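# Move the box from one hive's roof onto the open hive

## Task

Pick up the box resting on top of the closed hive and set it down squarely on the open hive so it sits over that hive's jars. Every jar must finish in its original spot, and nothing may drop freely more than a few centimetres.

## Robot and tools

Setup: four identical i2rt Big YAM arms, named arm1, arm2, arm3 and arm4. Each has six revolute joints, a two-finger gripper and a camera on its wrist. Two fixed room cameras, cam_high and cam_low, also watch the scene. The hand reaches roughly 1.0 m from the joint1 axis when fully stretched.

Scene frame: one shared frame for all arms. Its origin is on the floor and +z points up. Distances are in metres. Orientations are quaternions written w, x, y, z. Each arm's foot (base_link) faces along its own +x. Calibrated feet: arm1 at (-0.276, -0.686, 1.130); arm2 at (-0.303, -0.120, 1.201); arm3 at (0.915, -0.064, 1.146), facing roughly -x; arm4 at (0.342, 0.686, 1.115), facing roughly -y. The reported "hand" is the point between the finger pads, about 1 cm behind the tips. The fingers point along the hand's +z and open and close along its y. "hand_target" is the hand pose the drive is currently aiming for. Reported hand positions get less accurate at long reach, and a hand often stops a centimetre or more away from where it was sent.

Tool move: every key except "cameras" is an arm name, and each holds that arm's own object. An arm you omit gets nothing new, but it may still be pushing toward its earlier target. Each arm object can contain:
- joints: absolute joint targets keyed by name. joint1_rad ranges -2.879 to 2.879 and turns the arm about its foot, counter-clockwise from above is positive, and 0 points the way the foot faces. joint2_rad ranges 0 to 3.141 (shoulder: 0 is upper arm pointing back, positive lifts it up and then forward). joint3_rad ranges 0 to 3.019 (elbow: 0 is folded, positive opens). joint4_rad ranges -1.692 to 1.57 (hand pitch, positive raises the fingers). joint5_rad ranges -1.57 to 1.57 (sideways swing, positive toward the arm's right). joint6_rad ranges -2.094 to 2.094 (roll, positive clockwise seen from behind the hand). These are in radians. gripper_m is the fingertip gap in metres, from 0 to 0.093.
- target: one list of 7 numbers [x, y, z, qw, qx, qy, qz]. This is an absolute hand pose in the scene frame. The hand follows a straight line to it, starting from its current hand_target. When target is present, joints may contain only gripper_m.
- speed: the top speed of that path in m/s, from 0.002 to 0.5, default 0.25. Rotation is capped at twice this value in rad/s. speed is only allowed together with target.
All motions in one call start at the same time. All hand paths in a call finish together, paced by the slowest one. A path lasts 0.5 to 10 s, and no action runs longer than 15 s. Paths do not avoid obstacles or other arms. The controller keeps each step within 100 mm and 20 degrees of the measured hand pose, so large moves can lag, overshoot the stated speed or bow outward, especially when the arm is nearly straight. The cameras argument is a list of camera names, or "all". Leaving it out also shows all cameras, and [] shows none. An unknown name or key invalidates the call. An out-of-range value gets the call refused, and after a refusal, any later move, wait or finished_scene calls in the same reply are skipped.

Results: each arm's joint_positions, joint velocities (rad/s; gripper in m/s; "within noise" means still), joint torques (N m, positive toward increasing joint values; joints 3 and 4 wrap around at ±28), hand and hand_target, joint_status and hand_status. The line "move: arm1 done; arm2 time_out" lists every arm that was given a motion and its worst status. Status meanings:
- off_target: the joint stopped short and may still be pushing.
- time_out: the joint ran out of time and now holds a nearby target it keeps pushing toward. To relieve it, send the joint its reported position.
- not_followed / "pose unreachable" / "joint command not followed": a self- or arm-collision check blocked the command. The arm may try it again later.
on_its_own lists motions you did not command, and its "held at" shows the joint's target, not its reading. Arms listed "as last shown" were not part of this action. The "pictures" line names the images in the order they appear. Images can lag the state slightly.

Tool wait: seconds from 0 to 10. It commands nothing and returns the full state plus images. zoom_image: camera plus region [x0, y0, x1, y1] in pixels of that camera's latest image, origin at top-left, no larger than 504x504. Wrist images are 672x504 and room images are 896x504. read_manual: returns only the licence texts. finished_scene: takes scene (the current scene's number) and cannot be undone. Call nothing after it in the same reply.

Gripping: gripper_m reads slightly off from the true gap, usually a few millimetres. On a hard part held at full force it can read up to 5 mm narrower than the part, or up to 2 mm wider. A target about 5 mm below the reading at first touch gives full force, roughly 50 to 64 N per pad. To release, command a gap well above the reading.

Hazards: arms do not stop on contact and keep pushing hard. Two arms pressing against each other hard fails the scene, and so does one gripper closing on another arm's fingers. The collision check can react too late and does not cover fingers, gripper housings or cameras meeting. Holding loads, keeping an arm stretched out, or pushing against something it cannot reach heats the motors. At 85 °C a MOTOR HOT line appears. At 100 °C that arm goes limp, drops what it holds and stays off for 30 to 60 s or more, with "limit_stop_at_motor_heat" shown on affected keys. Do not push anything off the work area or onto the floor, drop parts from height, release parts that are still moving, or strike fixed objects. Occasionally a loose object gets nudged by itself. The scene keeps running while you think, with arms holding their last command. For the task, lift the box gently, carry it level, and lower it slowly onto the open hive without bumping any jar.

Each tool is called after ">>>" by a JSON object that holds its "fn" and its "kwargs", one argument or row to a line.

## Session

>>> {"fn": "move", "kwargs": {

}}

>>> {"fn": "zoom_image", "kwargs": {
  "camera": "cam_high",
  "region": [410, 170, 610, 330]
}}

>>> {"fn": "zoom_image", "kwargs": {
  "camera": "cam_low",
  "region": [380, 170, 540, 340]
}}

Scene clock: 0.00 s.
Joint torques (N m): no reading
Heat: arm1: hottest joint1_rad 38 °C; arm2: hottest joint1_rad 36 °C; arm3: hottest joint1_rad 36 °C; arm4: hottest joint2_rad 36 °C.
Joint velocities: within noise
arm1.joint_positions: joint1_rad=-0.101 joint2_rad=+0.597 joint3_rad=+1.316 joint4_rad=-1.146 joint5_rad=+0.204 joint6_rad=-0.336 gripper_m=+0.09396
arm1.joint_status: not commanded
arm1.hand: x=-0.0198 y=-0.6619 z=+1.6805 quat_wxyz=(-0.534, +0.180, -0.818, +0.115) (m; scene frame)
arm1.hand_target: x=-0.0229 y=-0.6626 z=+1.6934 quat_wxyz=(-0.546, +0.177, -0.811, +0.115) (m; scene frame)
arm1.hand_status: not commanded
arm2.joint_positions: joint1_rad=-0.181 joint2_rad=+0.626 joint3_rad=+1.378 joint4_rad=-1.324 joint5_rad=-0.237 joint6_rad=+0.083 gripper_m=+0.09396
arm2.joint_status: not commanded
arm2.hand: x=-0.0612 y=-0.1358 z=+1.7378 quat_wxyz=(-0.483, -0.093, -0.869, -0.052) (m; scene frame)
arm2.hand_target: x=-0.0633 y=-0.1350 z=+1.7467 quat_wxyz=(-0.492, -0.091, -0.865, -0.051) (m; scene frame)
arm2.hand_status: not commanded
arm3.joint_positions: joint1_rad=+0.133 joint2_rad=+0.548 joint3_rad=+1.429 joint4_rad=-1.520 joint5_rad=-0.253 joint6_rad=-0.242 gripper_m=+0.09396
arm3.joint_status: not commanded
arm3.hand: x=+0.7559 y=-0.1339 z=+1.6831 quat_wxyz=(-0.114, -0.850, -0.252, +0.449) (m; scene frame)
arm3.hand_target: x=+0.7577 y=-0.1334 z=+1.6936 quat_wxyz=(-0.113, -0.844, -0.252, +0.460) (m; scene frame)
arm3.hand_status: not commanded
arm4.joint_positions: joint1_rad=+0.455 joint2_rad=+0.590 joint3_rad=+1.318 joint4_rad=-1.342 joint5_rad=+0.195 joint6_rad=+0.414 gripper_m=+0.09396
arm4.joint_status: not commanded
arm4.hand: x=+0.3805 y=+0.4520 z=+1.6238 quat_wxyz=(-0.381, -0.686, -0.563, +0.261) (m; scene frame)
arm4.hand_target: x=+0.3798 y=+0.4540 z=+1.6349 quat_wxyz=(-0.392, -0.682, -0.558, +0.265) (m; scene frame)
arm4.hand_status: not commanded
pictures: arm1_cam_wrist, arm2_cam_wrist, arm3_cam_wrist, arm4_cam_wrist, cam_high, cam_low
camera_calibration:
arm1_cam_wrist: T_world_to_cam=[[0.168163, -0.906994, 0.386113, -1.24656], [-0.844429, -0.334629, -0.418285, 0.464963], [0.508587, -0.255705, -0.822165, 1.34527], [0, 0, 0, 1]] pos_world=[-0.0819312, -0.63104, 1.78183]
arm2_cam_wrist: T_world_to_cam=[[-0.130009, -0.970136, -0.204779, 0.21827], [-0.928809, 0.191442, -0.317275, 0.519808], [0.347003, 0.148951, -0.92596, 1.7786], [0, 0, 0, 1]] pos_world=[-0.106001, -0.152687, 1.85653]
arm3_cam_wrist: T_world_to_cam=[[-0.538792, 0.841832, 0.0319603, 0.466946], [0.788835, 0.517463, -0.331618, 0.0345507], [-0.295705, -0.153462, -0.942872, 1.91583], [0, 0, 0, 1]] pos_world=[0.790852, -0.116962, 1.80291]
arm4_cam_wrist: T_world_to_cam=[[-0.972309, 0.066865, -0.223927, 0.702497], [0.137712, 0.93809, -0.317841, 0.045078], [0.188811, -0.339878, -0.921322, 1.7027], [0, 0, 0, 1]] pos_world=[0.355348, 0.489449, 1.74037]

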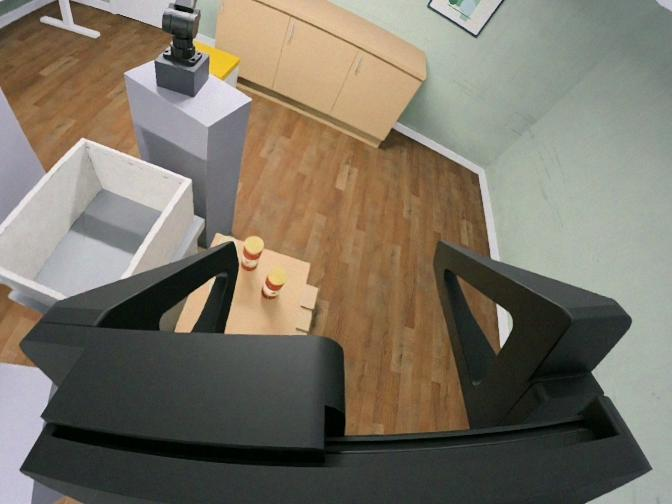

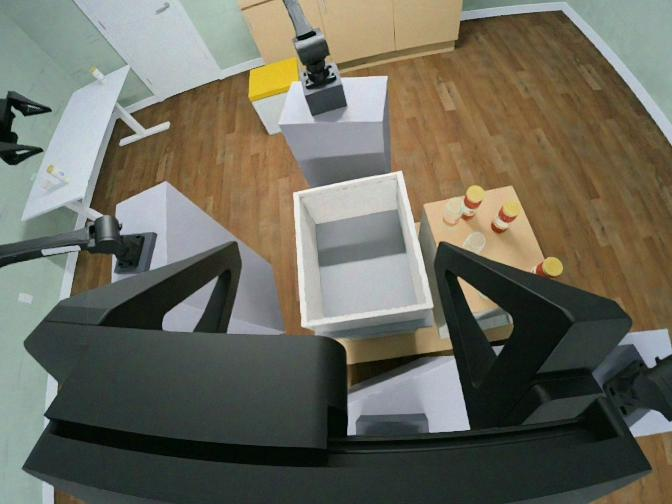

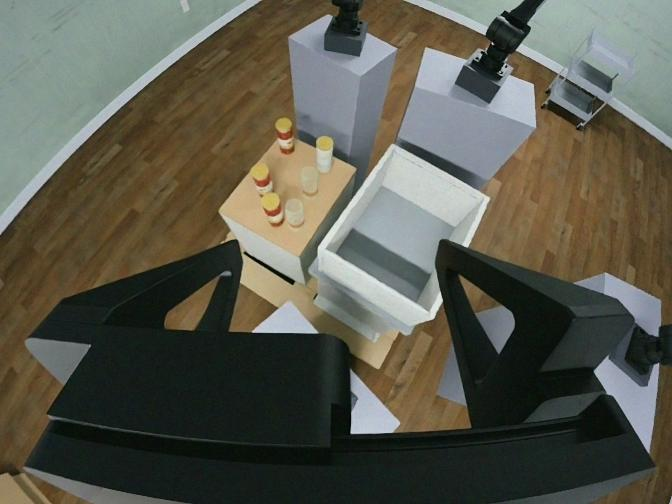

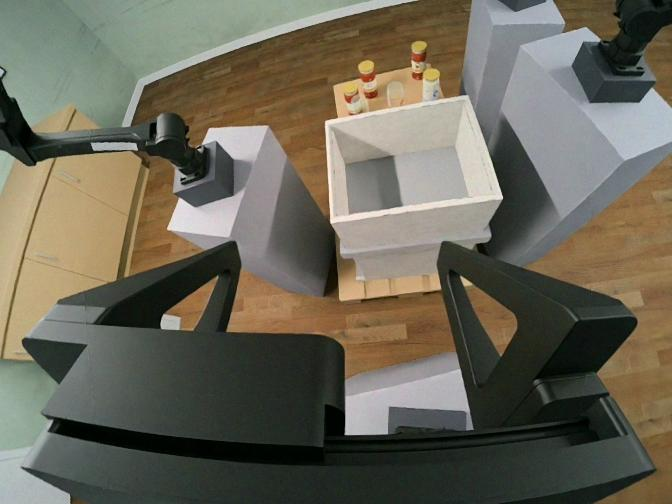

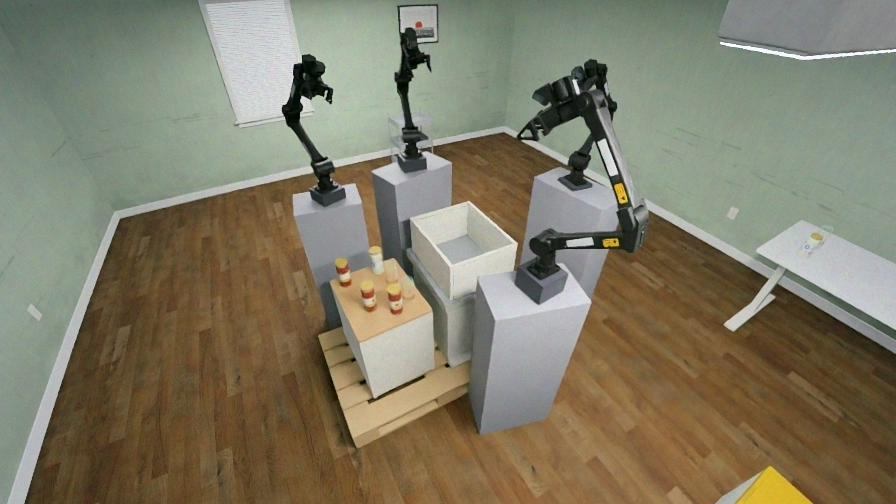

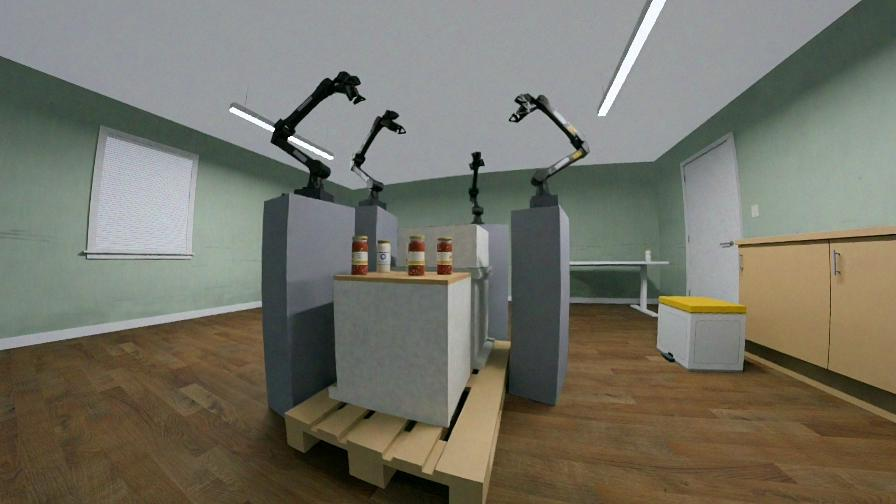

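Scaled by 2.520.

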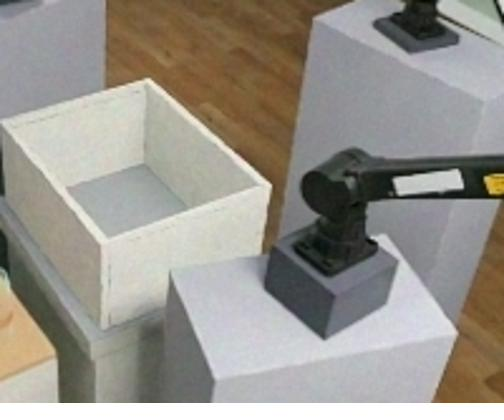

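Scaled by 2.965.

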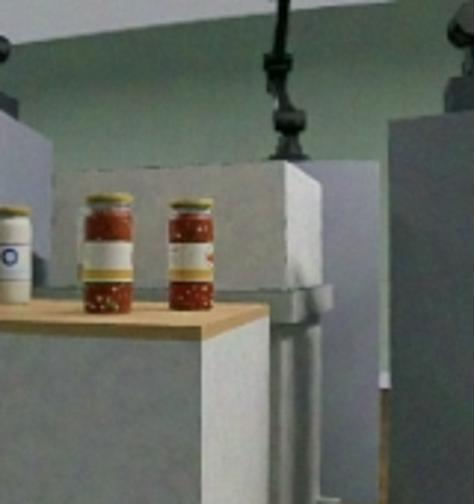

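>>> {"fn": "move", "kwargs": {
  "arm1": {"joints":{"joint1_rad":0.67,"joint2_rad":2.0,"joint3_rad":1.55,"joint4_rad":-1.1,"joint5_rad":0,"joint6_rad":-0.576}},
  "arm3": {"joints":{"joint1_rad":-0.27,"joint2_rad":1.62,"joint3_rad":0.9,"joint4_rad":-0.85,"joint5_rad":0,"joint6_rad":-1.78}}
}}

>>> {"fn": "zoom_image", "kwargs": {
  "camera": "cam_high",
  "region": [310, 190, 530, 360]
}}

Scene clock: 26.70 s.
Joint torques (N m): arm1=[-0.26 -15.85 9.42 0.34 -0.02 -0.08] | arm2=[-0.09 2.26 10.28 2.95 -0.18 -0.13] | arm3=[0.91 -11.75 8.38 0.69 -0.04 -0.29] | arm4=[-1.32 2.84 10.48 2.14 0.1 -0.04]
Heat: arm1: hottest joint3_rad 40 °C; arm2: hottest joint1_rad 36 °C; arm3: hottest joint1_rad 36 °C; arm4: hottest joint3_rad 40 °C.
move: arm1 done; arm3 done
Joint velocities: within noise
arm1.joint_positions: joint1_rad=+0.679 joint2_rad=+1.984 joint3_rad=+1.535 joint4_rad=-1.103 joint5_rad=+0.000 joint6_rad=-0.569 gripper_m=+0.09397
arm1.joint_status: all done
arm1.hand: x=+0.0363 y=-0.1916 z=+1.1668 quat_wxyz=(-0.010, +0.710, -0.705, +0.000) (m; scene frame)
arm1.hand_target: x=+0.0436 y=-0.1896 z=+1.1632 quat_wxyz=(-0.011, +0.709, -0.705, -0.001) (m; scene frame)
arm1.hand_status: not commanded
arm2, arm4: as last shown
arm3.joint_positions: joint1_rad=-0.266 joint2_rad=+1.610 joint3_rad=+0.885 joint4_rad=-0.859 joint5_rad=+0.000 joint6_rad=-1.763 gripper_m=+0.09398
arm3.joint_status: all done
arm3.hand: x=+0.5346 y=+0.0069 z=+1.1493 quat_wxyz=(-0.012, -0.704, -0.710, +0.002) (m; scene frame)
arm3.hand_target: x=+0.5267 y=+0.0103 z=+1.1498 quat_wxyz=(-0.006, -0.699, -0.715, +0.005) (m; scene frame)
arm3.hand_status: not commanded
pictures: arm1_cam_wrist, arm2_cam_wrist, arm3_cam_wrist, arm4_cam_wrist, cam_high, cam_low
camera_calibration:
arm1_cam_wrist: T_world_to_cam=[[0.999745, 0.0105132, 0.0200025, -0.0583616], [-0.00344335, -0.803966, 0.594665, -0.847474], [0.0223332, -0.594582, -0.803725, 0.945942], [0, 0, 0, 1]] pos_world=[0.0343027, -0.118288, 1.26541]
arm2_cam_wrist: T_world_to_cam=[[-0.130009, -0.970136, -0.204779, 0.21827], [-0.928809, 0.191442, -0.317275, 0.519808], [0.347003, 0.148951, -0.92596, 1.7786], [0, 0, 0, 1]] pos_world=[-0.106001, -0.152687, 1.85653]
arm3_cam_wrist: T_world_to_cam=[[-0.999639, -0.0141795, -0.022814, 0.561437], [-0.0246354, 0.822492, 0.568243, -0.642214], [0.0107069, 0.5686, -0.822544, 1.06166], [0, 0, 0, 1]] pos_world=[0.534046, -0.0674823, 1.251]
arm4_cam_wrist: T_world_to_cam=[[-0.972309, 0.066865, -0.223927, 0.702497], [0.137712, 0.93809, -0.317841, 0.045078], [0.188811, -0.339878, -0.921322, 1.7027], [0, 0, 0, 1]] pos_world=[0.355348, 0.489449, 1.74037]

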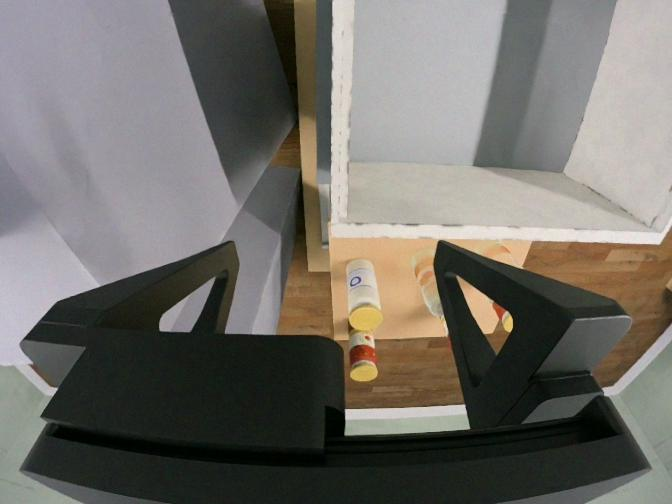

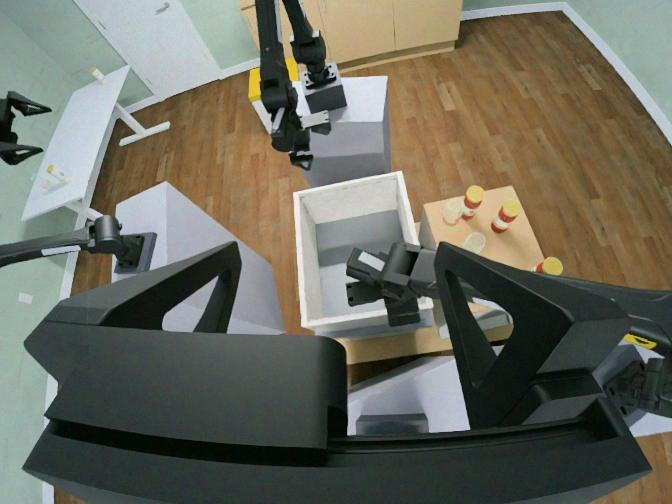

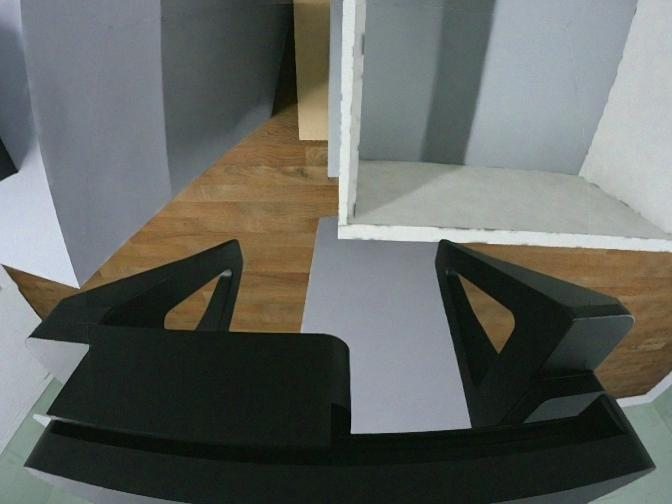

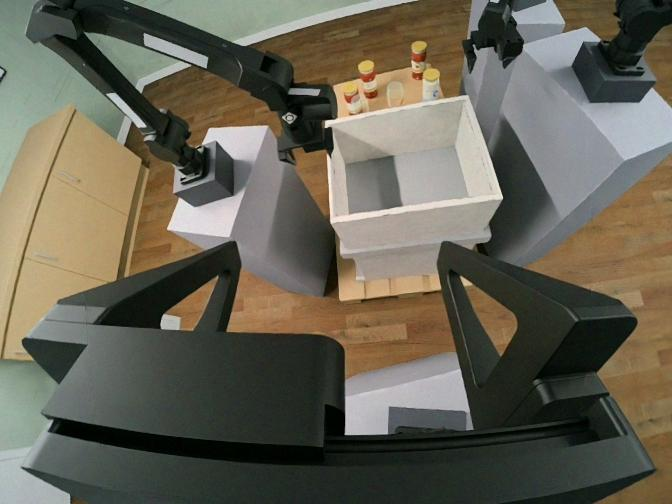

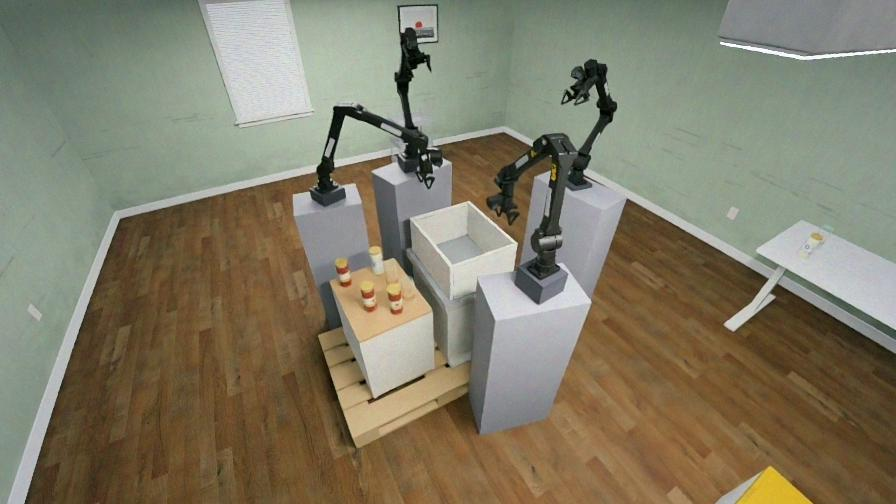

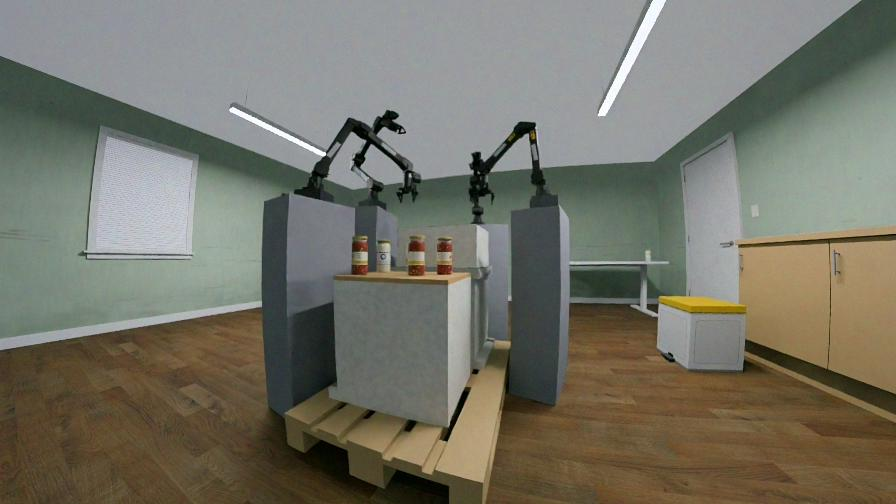

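Scaled by 2.291.

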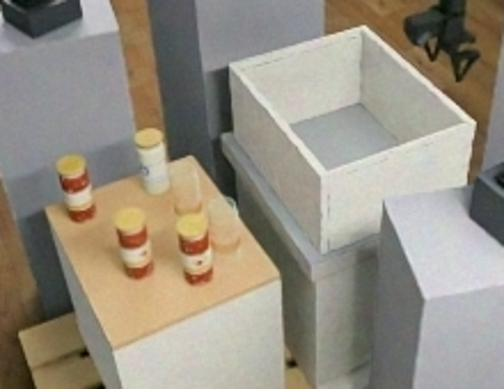

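>>> {"fn": "move", "kwargs": {
  "arm1": {"target":[0.052,-0.193,0.913,0,0.7071,-0.7071,0],"speed":0.2},
  "arm3": {"target":[0.523,-0.001,0.913,0,0.7071,0.7071,0],"speed":0.2},
  "cameras": ["arm1_cam_wrist","arm3_cam_wrist"]
}}

Scene clock: 33.33 s.
Joint torques (N m): arm1=[-0.67 -18.14 8.17 0.54 -0.06 -0.09] | arm2=[-0.38 2.37 10.43 2.86 -0.17 -0.15] | arm3=[2.2 -14.97 3.52 0.7 0.04 0.09] | arm4=[-1.67 2.67 10.47 2.35 0.07 -0.06]
Heat: arm1: hottest joint3_rad 41 °C; arm2: hottest joint1_rad 36 °C; arm3: hottest joint1_rad 36 °C; arm4: hottest joint3_rad 41 °C.
move: arm1 off_target; arm3 done
Joint velocities: within noise
arm1.joint_positions: joint1_rad=+0.670 joint2_rad=+2.412 joint3_rad=+1.500 joint4_rad=-0.689 joint5_rad=-0.002 joint6_rad=-0.579 gripper_m=+0.09397
arm1.joint_status: not commanded
arm1.hand: x=+0.0367 y=-0.2020 z=+0.9132 quat_wxyz=(+0.014, +0.709, -0.705, +0.004) (m; scene frame)
arm1.hand_target: x=+0.0518 y=-0.1934 z=+0.9134 quat_wxyz=(+0.000, +0.707, -0.707, +0.000) (m; scene frame)
arm1.hand_status: off_target (0.018 m and 1.7 deg from the pose sent, 0.254 m and 1.2 deg at the start)
arm2, arm4: as last shown
arm3.joint_positions: joint1_rad=-0.254 joint2_rad=+2.219 joint3_rad=+0.882 joint4_rad=-0.241 joint5_rad=+0.014 joint6_rad=-1.749 gripper_m=+0.09398
arm3.joint_status: not commanded
arm3.hand: x=+0.5305 y=+0.0018 z=+0.9163 quat_wxyz=(-0.005, -0.705, -0.709, -0.002) (m; scene frame)
arm3.hand_target: x=+0.5232 y=-0.0010 z=+0.9131 quat_wxyz=(+0.000, -0.707, -0.707, +0.000) (m; scene frame)
arm3.hand_status: done (0.009 m and 0.7 deg from the pose sent, 0.237 m and 1.5 deg at the start)
pictures: arm1_cam_wrist, arm3_cam_wrist
camera_calibration:
arm1_cam_wrist: T_world_to_cam=[[0.999911, 0.0106405, -0.00806695, -0.0278759], [0.0133475, -0.779647, 0.626077, -0.729432], [0.000372374, -0.626129, -0.77972, 0.708375], [0, 0, 0, 1]] pos_world=[0.0373457, -0.124869, 1.00879]
arm3_cam_wrist: T_world_to_cam=[[-0.999755, -0.011253, -0.0190791, 0.548487], [-0.0202438, 0.813791, 0.580805, -0.519593], [0.00899062, 0.581049, -0.813819, 0.86586], [0, 0, 0, 1]] pos_world=[0.530049, -0.0740949, 1.0169]

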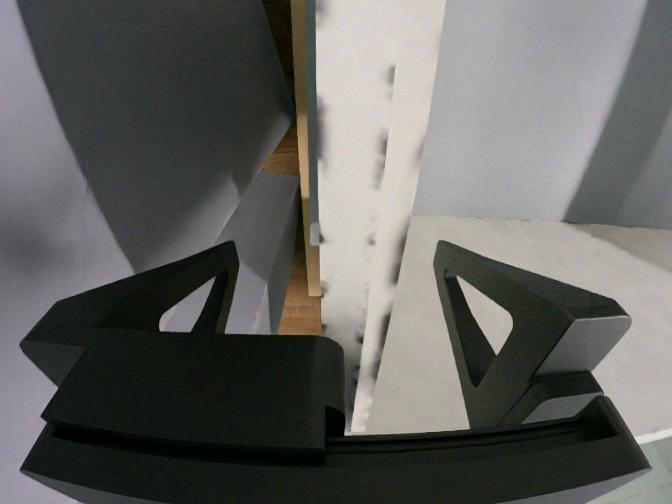

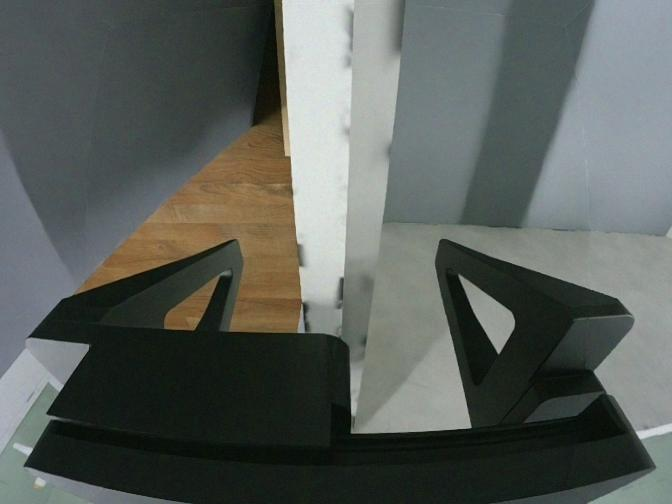

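>>> {"fn": "move", "kwargs": {
  "arm1": {"target":[0.055,-0.193,0.911,0,0.7071,-0.7071,0],"joints":{"gripper_m":0.045},"speed":0.1},
  "arm3": {"target":[0.530,-0.001,0.911,0,0.7071,0.7071,0],"joints":{"gripper_m":0.045},"speed":0.1},
  "cameras": []
}}

>>> {"fn": "move", "kwargs": {
  "arm1": {"joints":{"gripper_m":0.022}},
  "arm3": {"joints":{"gripper_m":0.022}},
  "cameras": []
}}

>>> {"fn": "move", "kwargs": {
  "arm1": {"joints":{"gripper_m":0.008}},
  "arm3": {"joints":{"gripper_m":0.008}},
  "cameras": ["arm1_cam_wrist","arm3_cam_wrist"]
}}

Scene clock: 37.03 s.
Joint torques (N m): arm1=[-0.56 -17.61 8.44 0.49 -0.06 -0.07] | arm2=[-0.21 2.37 10.3 2.92 -0.16 -0.15] | arm3=[2.02 -14.92 1.88 0.75 0.04 0.06] | arm4=[-1.26 2.08 10.41 2.22 0.07 -0.04]
Heat: arm1: hottest joint3_rad 41 °C; arm2: hottest joint3_rad 36 °C; arm3: hottest joint1_rad 36 °C; arm4: hottest joint3_rad 41 °C.
move: arm1 off_target; arm3 done
Joint velocities: within noise
arm1.joint_positions: joint1_rad=+0.665 joint2_rad=+2.412 joint3_rad=+1.505 joint4_rad=-0.689 joint5_rad=-0.002 joint6_rad=-0.582 gripper_m=+0.04509
arm1.joint_status: all done
arm1.hand: x=+0.0405 y=-0.2012 z=+0.9144 quat_wxyz=(+0.011, +0.709, -0.705, +0.003) (m; scene frame)
arm1.hand_target: x=+0.0549 y=-0.1935 z=+0.9114 quat_wxyz=(+0.000, +0.707, -0.707, +0.000) (m; scene frame)
arm1.hand_status: off_target (0.017 m and 1.4 deg from the pose sent, 0.021 m and 1.7 deg at the start)
arm2, arm4: as last shown
arm3.joint_positions: joint1_rad=-0.254 joint2_rad=+2.219 joint3_rad=+0.882 joint4_rad=-0.222 joint5_rad=+0.014 joint6_rad=-1.749 gripper_m=+0.04511
arm3.joint_status: all done
arm3.hand: x=+0.5260 y=+0.0027 z=+0.9163 quat_wxyz=(+0.002, -0.705, -0.709, +0.003) (m; scene frame)
arm3.hand_target: x=+0.5301 y=-0.0009 z=+0.9111 quat_wxyz=(+0.000, -0.707, -0.707, +0.000) (m; scene frame)
arm3.hand_status: done (0.008 m and 0.5 deg from the pose sent, 0.006 m and 0.7 deg at the start)
pictures: none
No camera images: "cameras" was empty.

Scene clock: 37.67 s.
Joint torques (N m): arm1=[-0.44 -17.55 8.35 0.46 -0.06 -0.09] | arm2=[0.21 2.37 10.29 2.8 -0.16 -0.14] | arm3=[1.96 -14.86 2.25 0.76 0 0.06] | arm4=[-1.2 3.31 10.54 2.06 0.07 -0.06]
Heat: arm1: hottest joint3_rad 41 °C; arm2: hottest joint3_rad 36 °C; arm3: hottest joint1_rad 36 °C; arm4: hottest joint3_rad 41 °C.
move: arm1 done; arm3 done
Joint velocities: within noise
arm1.joint_positions: joint1_rad=+0.663 joint2_rad=+2.412 joint3_rad=+1.506 joint4_rad=-0.688 joint5_rad=-0.002 joint6_rad=-0.583 gripper_m=+0.02214
arm1.joint_status: all done
arm1.hand: x=+0.0420 y=-0.2011 z=+0.9146 quat_wxyz=(+0.010, +0.709, -0.706, +0.003) (m; scene frame)
arm1.hand_target: x=+0.0547 y=-0.1935 z=+0.9114 quat_wxyz=(+0.000, +0.707, -0.707, +0.000) (m; scene frame)
arm1.hand_status: not commanded
arm2, arm4: as last shown
arm3.joint_positions: joint1_rad=-0.254 joint2_rad=+2.219 joint3_rad=+0.877 joint4_rad=-0.222 joint5_rad=+0.015 joint6_rad=-1.748 gripper_m=+0.02215
arm3.joint_status: all done
arm3.hand: x=+0.5290 y=+0.0023 z=+0.9159 quat_wxyz=(+0.001, -0.705, -0.709, +0.001) (m; scene frame)
arm3.hand_target: x=+0.5302 y=-0.0009 z=+0.9111 quat_wxyz=(+0.000, -0.707, -0.707, +0.000) (m; scene frame)
arm3.hand_status: not commanded
pictures: none
No camera images: "cameras" was empty.

Scene clock: 38.13 s.
Joint torques (N m): arm1=[-0.38 -17.55 8.34 0.44 -0.15 -0.13] | arm2=[-0.03 2.2 10.35 2.86 -0.17 -0.15] | arm3=[1.96 -14.86 2.32 0.75 -0.01 -0.04] | arm4=[-1.32 2.73 10.3 2.21 0.07 -0.06]
Heat: arm1: hottest joint3_rad 41 °C; arm2: hottest joint3_rad 36 °C; arm3: hottest joint1_rad 36 °C; arm4: hottest joint3_rad 41 °C.
move: arm1 off_target; arm3 off_target
Joint velocities: within noise
arm1.joint_positions: joint1_rad=+0.663 joint2_rad=+2.412 joint3_rad=+1.506 joint4_rad=-0.688 joint5_rad=+0.001 joint6_rad=-0.578 gripper_m=+0.01888
arm1.joint_status: gripper_m off_target (ended at +0.01891, target +0.00800)
arm1.hand: x=+0.0424 y=-0.2013 z=+0.9146 quat_wxyz=(+0.010, +0.707, -0.707, +0.005) (m; scene frame)
arm1.hand_target: x=+0.0547 y=-0.1935 z=+0.9114 quat_wxyz=(+0.000, +0.707, -0.707, +0.000) (m; scene frame)
arm1.hand_status: not commanded
arm2, arm4: as last shown
arm3.joint_positions: joint1_rad=-0.254 joint2_rad=+2.219 joint3_rad=+0.877 joint4_rad=-0.222 joint5_rad=+0.015 joint6_rad=-1.739 gripper_m=+0.01979
arm3.joint_status: gripper_m off_target (ended at +0.01981, target +0.00800)
arm3.hand: x=+0.5292 y=+0.0022 z=+0.9158 quat_wxyz=(+0.001, -0.708, -0.706, +0.001) (m; scene frame)
arm3.hand_target: x=+0.5302 y=-0.0010 z=+0.9111 quat_wxyz=(+0.000, -0.707, -0.707, +0.000) (m; scene frame)
arm3.hand_status: not commanded
pictures: arm1_cam_wrist, arm3_cam_wrist
camera_calibration:
arm1_cam_wrist: T_world_to_cam=[[0.999992, 0.00344961, -0.00182426, -0.0406709], [0.00383537, -0.782644, 0.622457, -0.726769], [0.000719488, -0.62246, -0.782652, 0.713306], [0, 0, 0, 1]] pos_world=[0.0429448, -0.124657, 1.01058]
arm3_cam_wrist: T_world_to_cam=[[-0.99998, -0.00153631, -0.00619414, 0.535527], [-0.00486349, 0.811891, 0.583789, -0.530591], [0.00413208, 0.583807, -0.811882, 0.866046], [0, 0, 0, 1]] pos_world=[0.529357, -0.0739991, 1.0162]

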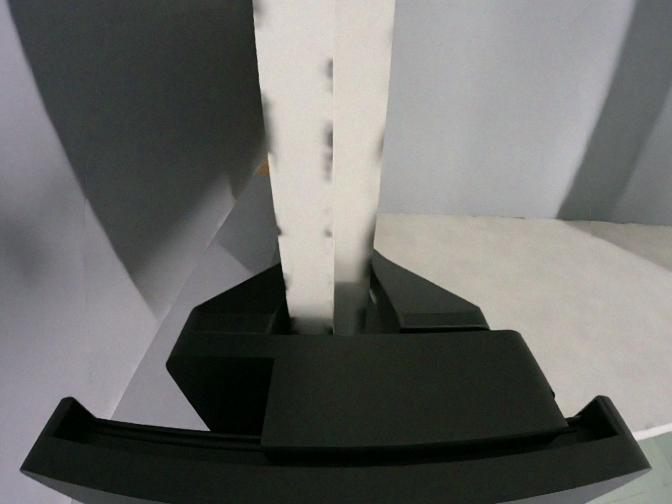

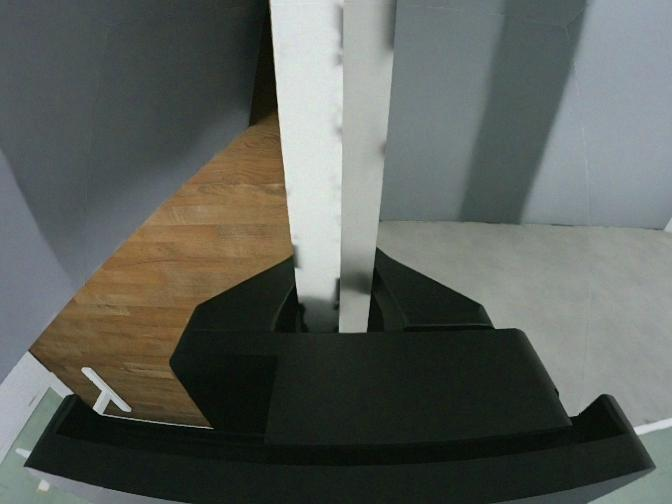

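>>> {"fn": "move", "kwargs": {
  "arm1": {"target":[0.058,-0.19,1.10,-0.0247,0.7067,-0.7067,-0.0247],"speed":0.13},
  "arm3": {"target":[0.526,-0.01,1.08,-0.0106,0.707,0.707,0.0106],"speed":0.13},
  "cameras": ["cam_low","arm1_cam_wrist","arm3_cam_wrist"]
}}

>>> {"fn": "zoom_image", "kwargs": {
  "camera": "cam_low",
  "region": [320, 130, 540, 340]
}}

Scene clock: 43.27 s.
Joint torques (N m): arm1=[0.62 -27.87 8.72 -1.99 -1.47 -0.05] | arm2=[0.03 2.37 10.32 2.84 -0.16 -0.14] | arm3=[2.08 -22.53 6.24 -1.95 0.6 -0.07] | arm4=[-1.03 3.6 10.37 2.19 0.01 -0.05]
Heat: arm1: hottest joint3_rad 41 °C; arm2: hottest joint3_rad 36 °C; arm3: hottest joint1_rad 36 °C; arm4: hottest joint3_rad 42 °C.
move: arm1 off_target; arm3 off_target
Joint velocities: within noise
arm1.joint_positions: joint1_rad=+0.633 joint2_rad=+2.190 joint3_rad=+1.458 joint4_rad=-0.865 joint5_rad=-0.002 joint6_rad=-0.602 gripper_m=+0.01905
arm1.joint_status: not commanded
arm1.hand: x=+0.0529 y=-0.2144 z=+1.0270 quat_wxyz=(+0.012, +0.705, -0.709, +0.003) (m; scene frame)
arm1.hand_target: x=+0.0573 y=-0.1918 z=+1.0961 quat_wxyz=(-0.025, +0.707, -0.706, -0.024) (m; scene frame)
arm1.hand_status: off_target (0.077 m and 5.3 deg from the pose sent, 0.186 m and 5.2 deg at the start; pose on its path clipped on 14 of 70 steps)
arm2, arm4: as last shown
arm3.joint_positions: joint1_rad=-0.212 joint2_rad=+1.865 joint3_rad=+0.817 joint4_rad=-0.569 joint5_rad=+0.031 joint6_rad=-1.692 gripper_m=+0.01979
arm3.joint_status: not commanded
arm3.hand: x=+0.5432 y=-0.0115 z=+1.0395 quat_wxyz=(-0.015, -0.710, -0.704, -0.021) (m; scene frame)
arm3.hand_target: x=+0.5266 y=-0.0102 z=+1.0768 quat_wxyz=(+0.011, -0.707, -0.707, -0.010) (m; scene frame)
arm3.hand_status: off_target (0.044 m and 3.2 deg from the pose sent, 0.165 m and 1.8 deg at the start)
pictures: arm1_cam_wrist, arm3_cam_wrist, cam_low
camera_calibration:
arm1_cam_wrist: T_world_to_cam=[[0.999976, -0.00232201, -0.00649279, -0.0474526], [0.00222742, -0.782345, 0.622842, -0.807271], [-0.00652584, -0.622841, -0.782321, 0.793008], [0, 0, 0, 1]] pos_world=[0.0544246, -0.137756, 1.12288]
arm3_cam_wrist: T_world_to_cam=[[-0.998213, 0.00285759, -0.0596945, 0.604998], [-0.0329775, 0.806681, 0.590067, -0.582797], [0.0498406, 0.590981, -0.805145, 0.942686], [0, 0, 0, 1]] pos_world=[0.537714, -0.0887069, 1.139]

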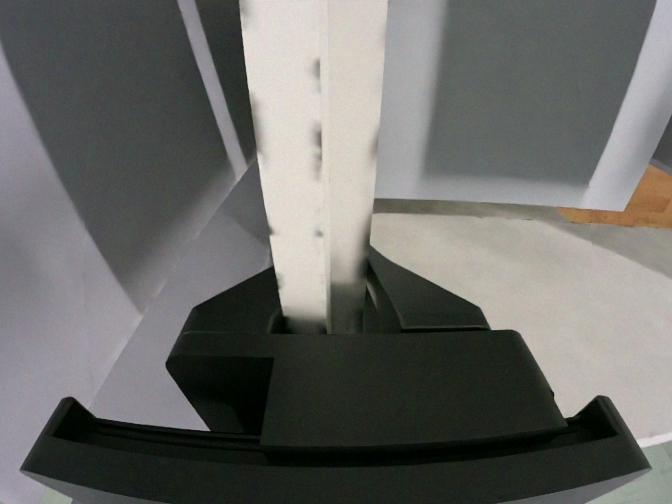

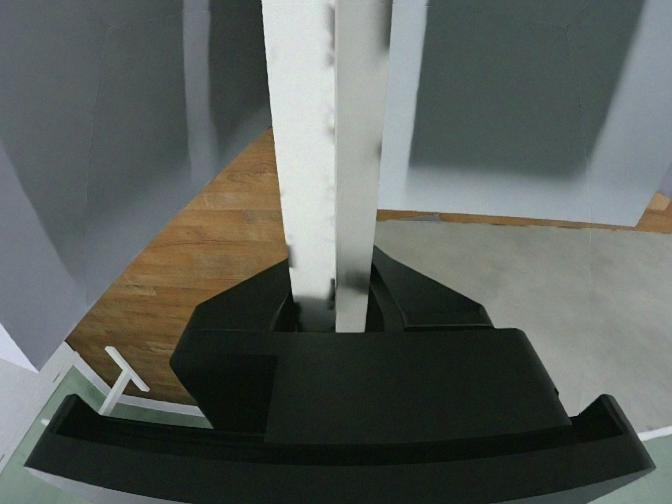

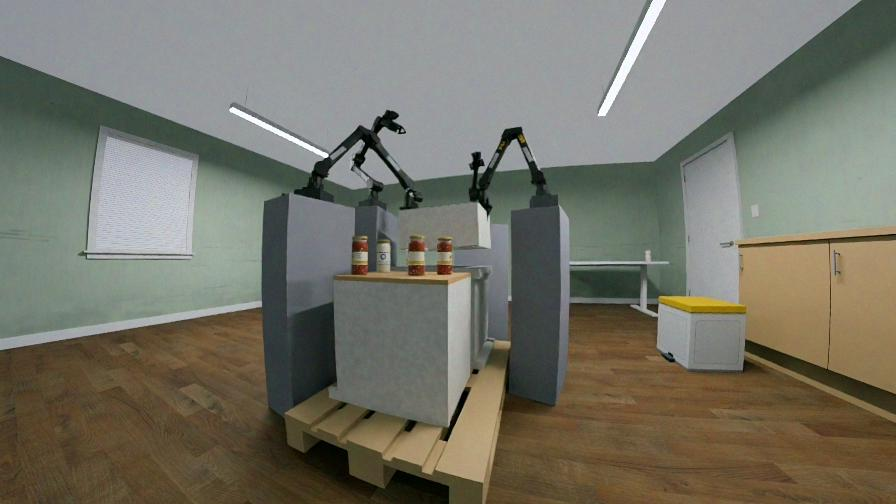

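Scaled by 2.291.

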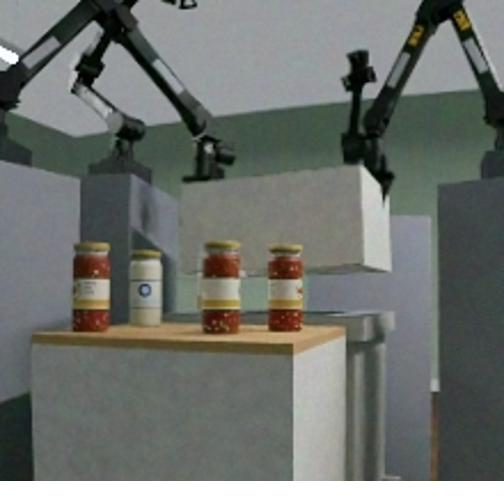

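>>> {"fn": "move", "kwargs": {
  "arm1": {"target":[0.05,-0.28,1.185,-0.0247,0.7067,-0.7067,-0.0247],"speed":0.14},
  "arm3": {"target":[0.518,-0.09,1.165,-0.015,0.707,0.707,0.015],"speed":0.14},
  "cameras": ["cam_low","arm1_cam_wrist","cam_high"]
}}

>>> {"fn": "zoom_image", "kwargs": {
  "camera": "cam_low",
  "region": [320, 130, 540, 340]
}}

Scene clock: 47.33 s.
Joint torques (N m): arm1=[0.09 -24.88 9.57 -1.94 -1.2 -0.12] | arm2=[-0.21 2.14 10.37 2.92 -0.18 -0.13] | arm3=[1.9 -19.72 11.19 -2.69 0.83 -0.12] | arm4=[-0.56 2.73 10.65 2.19 0.09 -0.06]
Heat: arm1: hottest joint3_rad 41 °C; arm2: hottest joint3_rad 37 °C; arm3: hottest joint1_rad 36 °C; arm4: hottest joint3_rad 42 °C.
move: arm1 off_target; arm3 off_target
Joint velocities: within noise
arm1.joint_positions: joint1_rad=+0.553 joint2_rad=+1.906 joint3_rad=+1.254 joint4_rad=-0.956 joint5_rad=-0.014 joint6_rad=-0.682 gripper_m=+0.01905
arm1.joint_status: not commanded
arm1.hand: x=+0.0434 y=-0.2945 z=+1.1172 quat_wxyz=(+0.018, +0.705, -0.709, -0.003) (m; scene frame)
arm1.hand_target: x=+0.0492 y=-0.2816 z=+1.1809 quat_wxyz=(-0.025, +0.707, -0.706, -0.024) (m; scene frame)
arm1.hand_status: off_target (0.070 m and 5.5 deg from the pose sent, 0.171 m and 5.3 deg at the start)
arm2, arm4: as last shown
arm3.joint_positions: joint1_rad=+0.003 joint2_rad=+1.676 joint3_rad=+0.863 joint4_rad=-0.810 joint5_rad=+0.039 joint6_rad=-1.474 gripper_m=+0.01986
arm3.joint_status: not commanded
arm3.hand: x=+0.5371 y=-0.0894 z=+1.1212 quat_wxyz=(-0.008, -0.711, -0.703, -0.027) (m; scene frame)
arm3.hand_target: x=+0.5193 y=-0.0901 z=+1.1624 quat_wxyz=(+0.015, -0.707, -0.707, -0.014) (m; scene frame)
arm3.hand_status: off_target (0.048 m and 3.0 deg from the pose sent, 0.150 m and 3.6 deg at the start)
pictures: arm1_cam_wrist, cam_high, cam_low
camera_calibration:
arm1_cam_wrist: T_world_to_cam=[[0.999703, -0.00231466, -0.0242751, -0.0177313], [0.0133022, -0.782562, 0.62243, -0.926168], [-0.0204375, -0.622568, -0.782299, 0.814321], [0, 0, 0, 1]] pos_world=[0.0466888, -0.217855, 1.21309]

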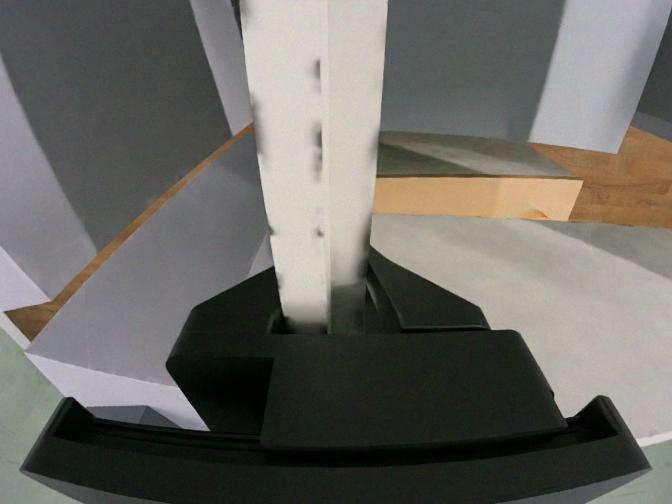

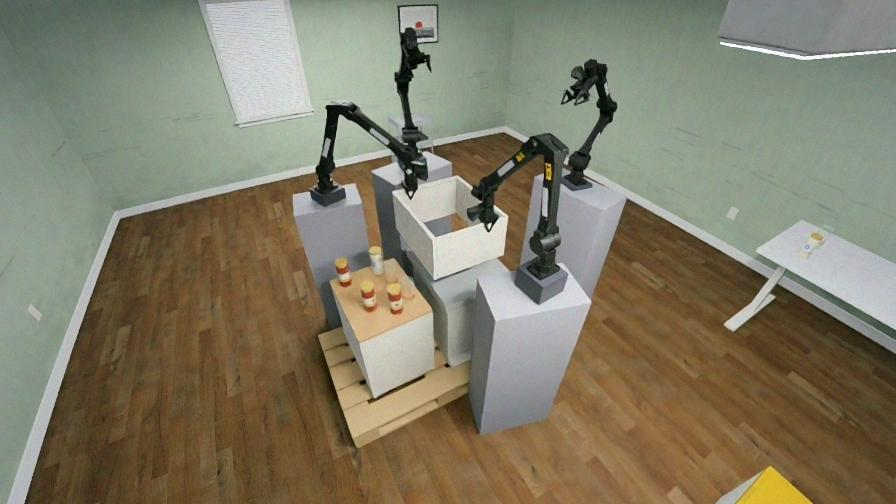

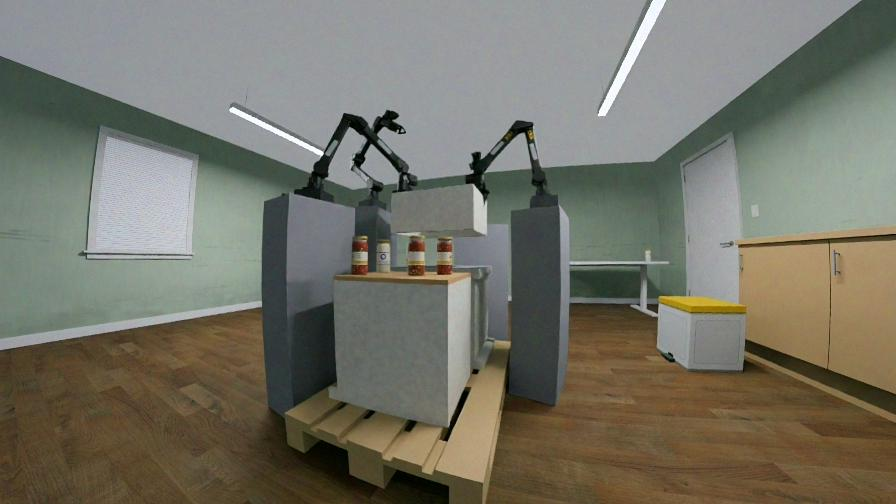

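Scaled by 2.291.

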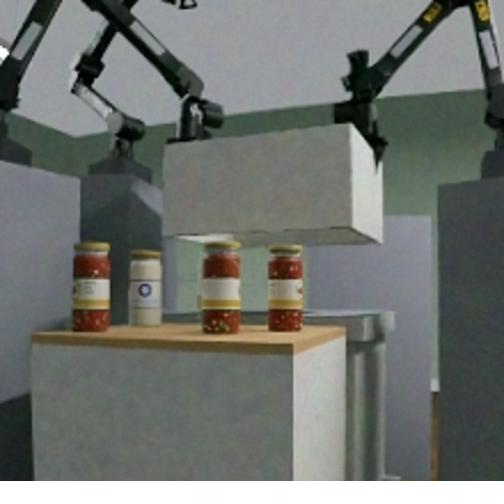

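>>> {"fn": "move", "kwargs": {
  "arm1": {"target":[0.057,-0.60,1.165,-0.02,0.718,-0.696,-0.02],"speed":0.15},
  "arm3": {"target":[0.515,-0.39,1.20,-0.015,0.696,0.718,0.015],"speed":0.15},
  "cameras": ["cam_low","arm1_cam_wrist","arm3_cam_wrist"]
}}

>>> {"fn": "zoom_image", "kwargs": {
  "camera": "cam_low",
  "region": [320, 130, 540, 340]
}}

Scene clock: 60.33 s.
Joint torques (N m): arm1=[-0.15 -13.74 8.9 -1.5 -0.4 -0.03] | arm2=[0.21 2.26 10.28 2.84 -0.17 -0.14] | arm3=[1.26 -22.01 15.09 -2.41 -0.36 -0.12] | arm4=[-1.73 3.02 10.32 2.32 0.08 -0.04]
Heat: arm1: hottest joint3_rad 42 °C; arm2: hottest joint3_rad 38 °C; arm3: hottest joint1_rad 36 °C; arm4: hottest joint3_rad 43 °C.
move: arm1 off_target; arm3 off_target
Joint velocities: within noise
arm1.joint_positions: joint1_rad=-0.095 joint2_rad=+1.505 joint3_rad=+0.749 joint4_rad=-0.862 joint5_rad=-0.047 joint6_rad=-1.376 gripper_m=+0.01905
arm1.joint_status: not commanded
arm1.hand: x=+0.0443 y=-0.6015 z=+1.1343 quat_wxyz=(+0.006, +0.720, -0.693, -0.031) (m; scene frame)
arm1.hand_target: x=+0.0565 y=-0.6000 z=+1.1633 quat_wxyz=(-0.020, +0.718, -0.696, -0.020) (m; scene frame)
arm1.hand_status: off_target (0.033 m and 3.2 deg from the pose sent, 0.310 m and 5.2 deg at the start)
arm2.joint_positions: joint1_rad=-0.181 joint2_rad=+0.626 joint3_rad=+1.378 joint4_rad=-1.324 joint5_rad=-0.237 joint6_rad=+0.083 gripper_m=+0.09396
arm2.joint_status: not commanded
arm2.hand: x=-0.0612 y=-0.1358 z=+1.7378 quat_wxyz=(-0.483, -0.093, -0.869, -0.052) (m; scene frame)
arm2.hand_target: x=-0.0633 y=-0.1350 z=+1.7467 quat_wxyz=(-0.492, -0.091, -0.865, -0.051) (m; scene frame)
arm2.hand_status: not commanded
arm3.joint_positions: joint1_rad=+0.620 joint2_rad=+1.881 joint3_rad=+1.257 joint4_rad=-1.039 joint5_rad=+0.055 joint6_rad=-0.896 gripper_m=+0.01998
arm3.joint_status: not commanded
arm3.hand: x=+0.5353 y=-0.3723 z=+1.1512 quat_wxyz=(+0.017, -0.696, -0.717, -0.043) (m; scene frame)
arm3.hand_target: x=+0.5169 y=-0.3882 z=+1.1993 quat_wxyz=(+0.015, -0.696, -0.718, -0.013) (m; scene frame)
arm3.hand_status: off_target (0.056 m and 3.3 deg from the pose sent, 0.311 m and 3.8 deg at the start)
arm4.joint_positions: joint1_rad=+0.455 joint2_rad=+0.590 joint3_rad=+1.318 joint4_rad=-1.342 joint5_rad=+0.195 joint6_rad=+0.414 gripper_m=+0.09396
arm4.joint_status: not commanded
arm4.hand: x=+0.3805 y=+0.4520 z=+1.6238 quat_wxyz=(-0.381, -0.686, -0.563, +0.261) (m; scene frame)
arm4.hand_target: x=+0.3798 y=+0.4540 z=+1.6349 quat_wxyz=(-0.392, -0.682, -0.558, +0.265) (m; scene frame)
arm4.hand_status: not commanded
pictures: arm1_cam_wrist, arm3_cam_wrist, cam_low
camera_calibration:
arm1_cam_wrist: T_world_to_cam=[[0.998062, 0.0427085, -0.0452487, 0.0321744], [0.0609997, -0.815006, 0.576233, -1.14637], [-0.0122679, -0.577877, -0.816032, 0.701394], [0, 0, 0, 1]] pos_world=[0.046421, -0.530355, 1.23439]
arm3_cam_wrist: T_world_to_cam=[[-0.998328, -0.0325892, -0.0477308, 0.577865], [-0.0558084, 0.75826, 0.64956, -0.432338], [0.0150237, 0.651138, -0.758811, 1.23387], [0, 0, 0, 1]] pos_world=[0.534233, -0.456762, 1.24468]

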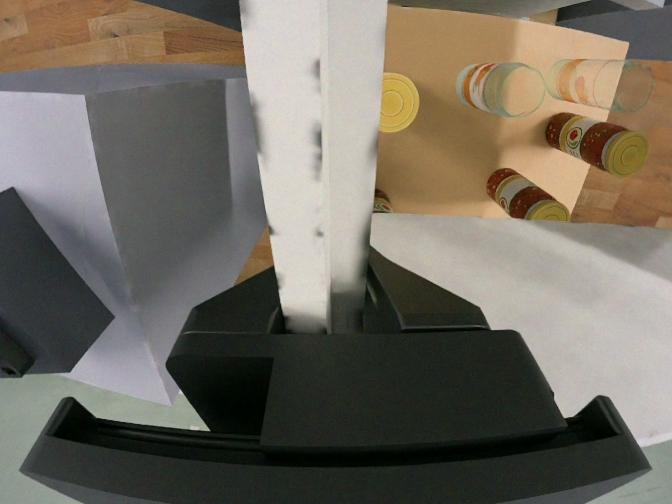

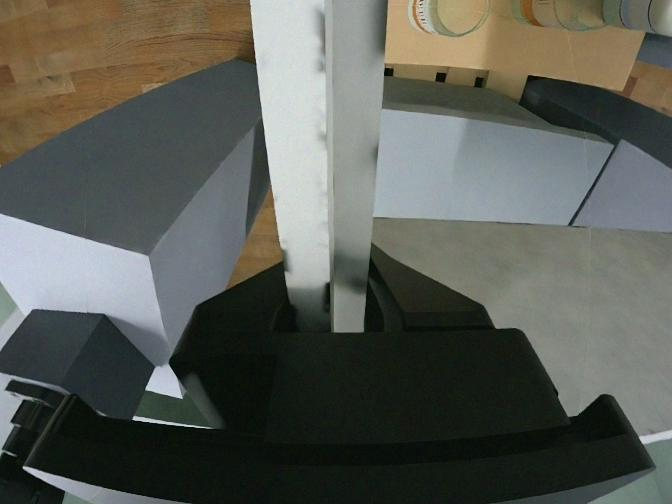

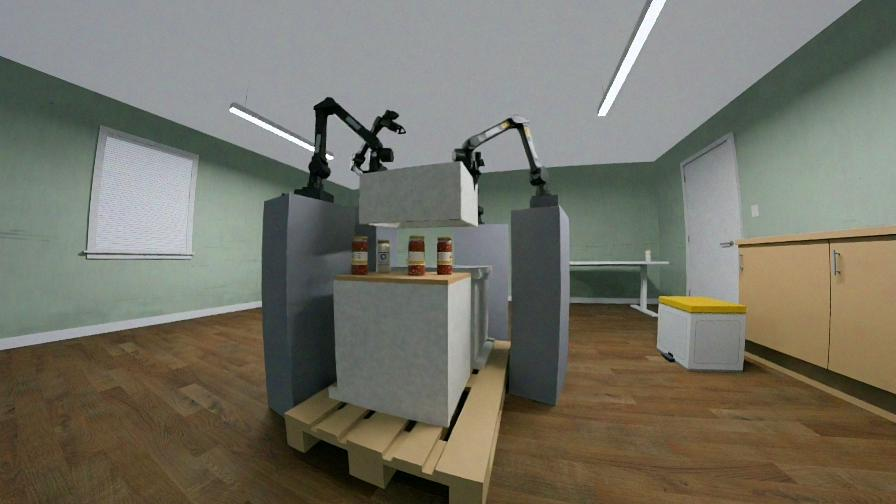

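Scaled by 2.291.

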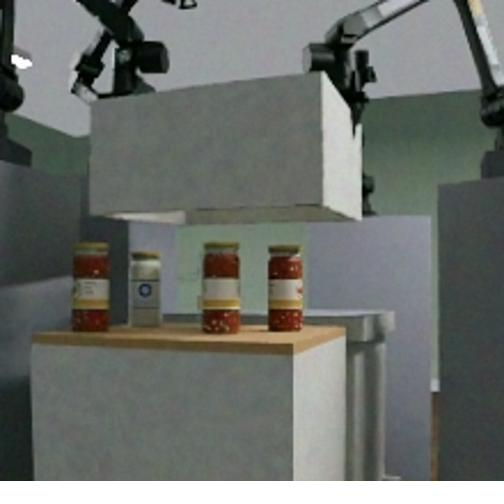

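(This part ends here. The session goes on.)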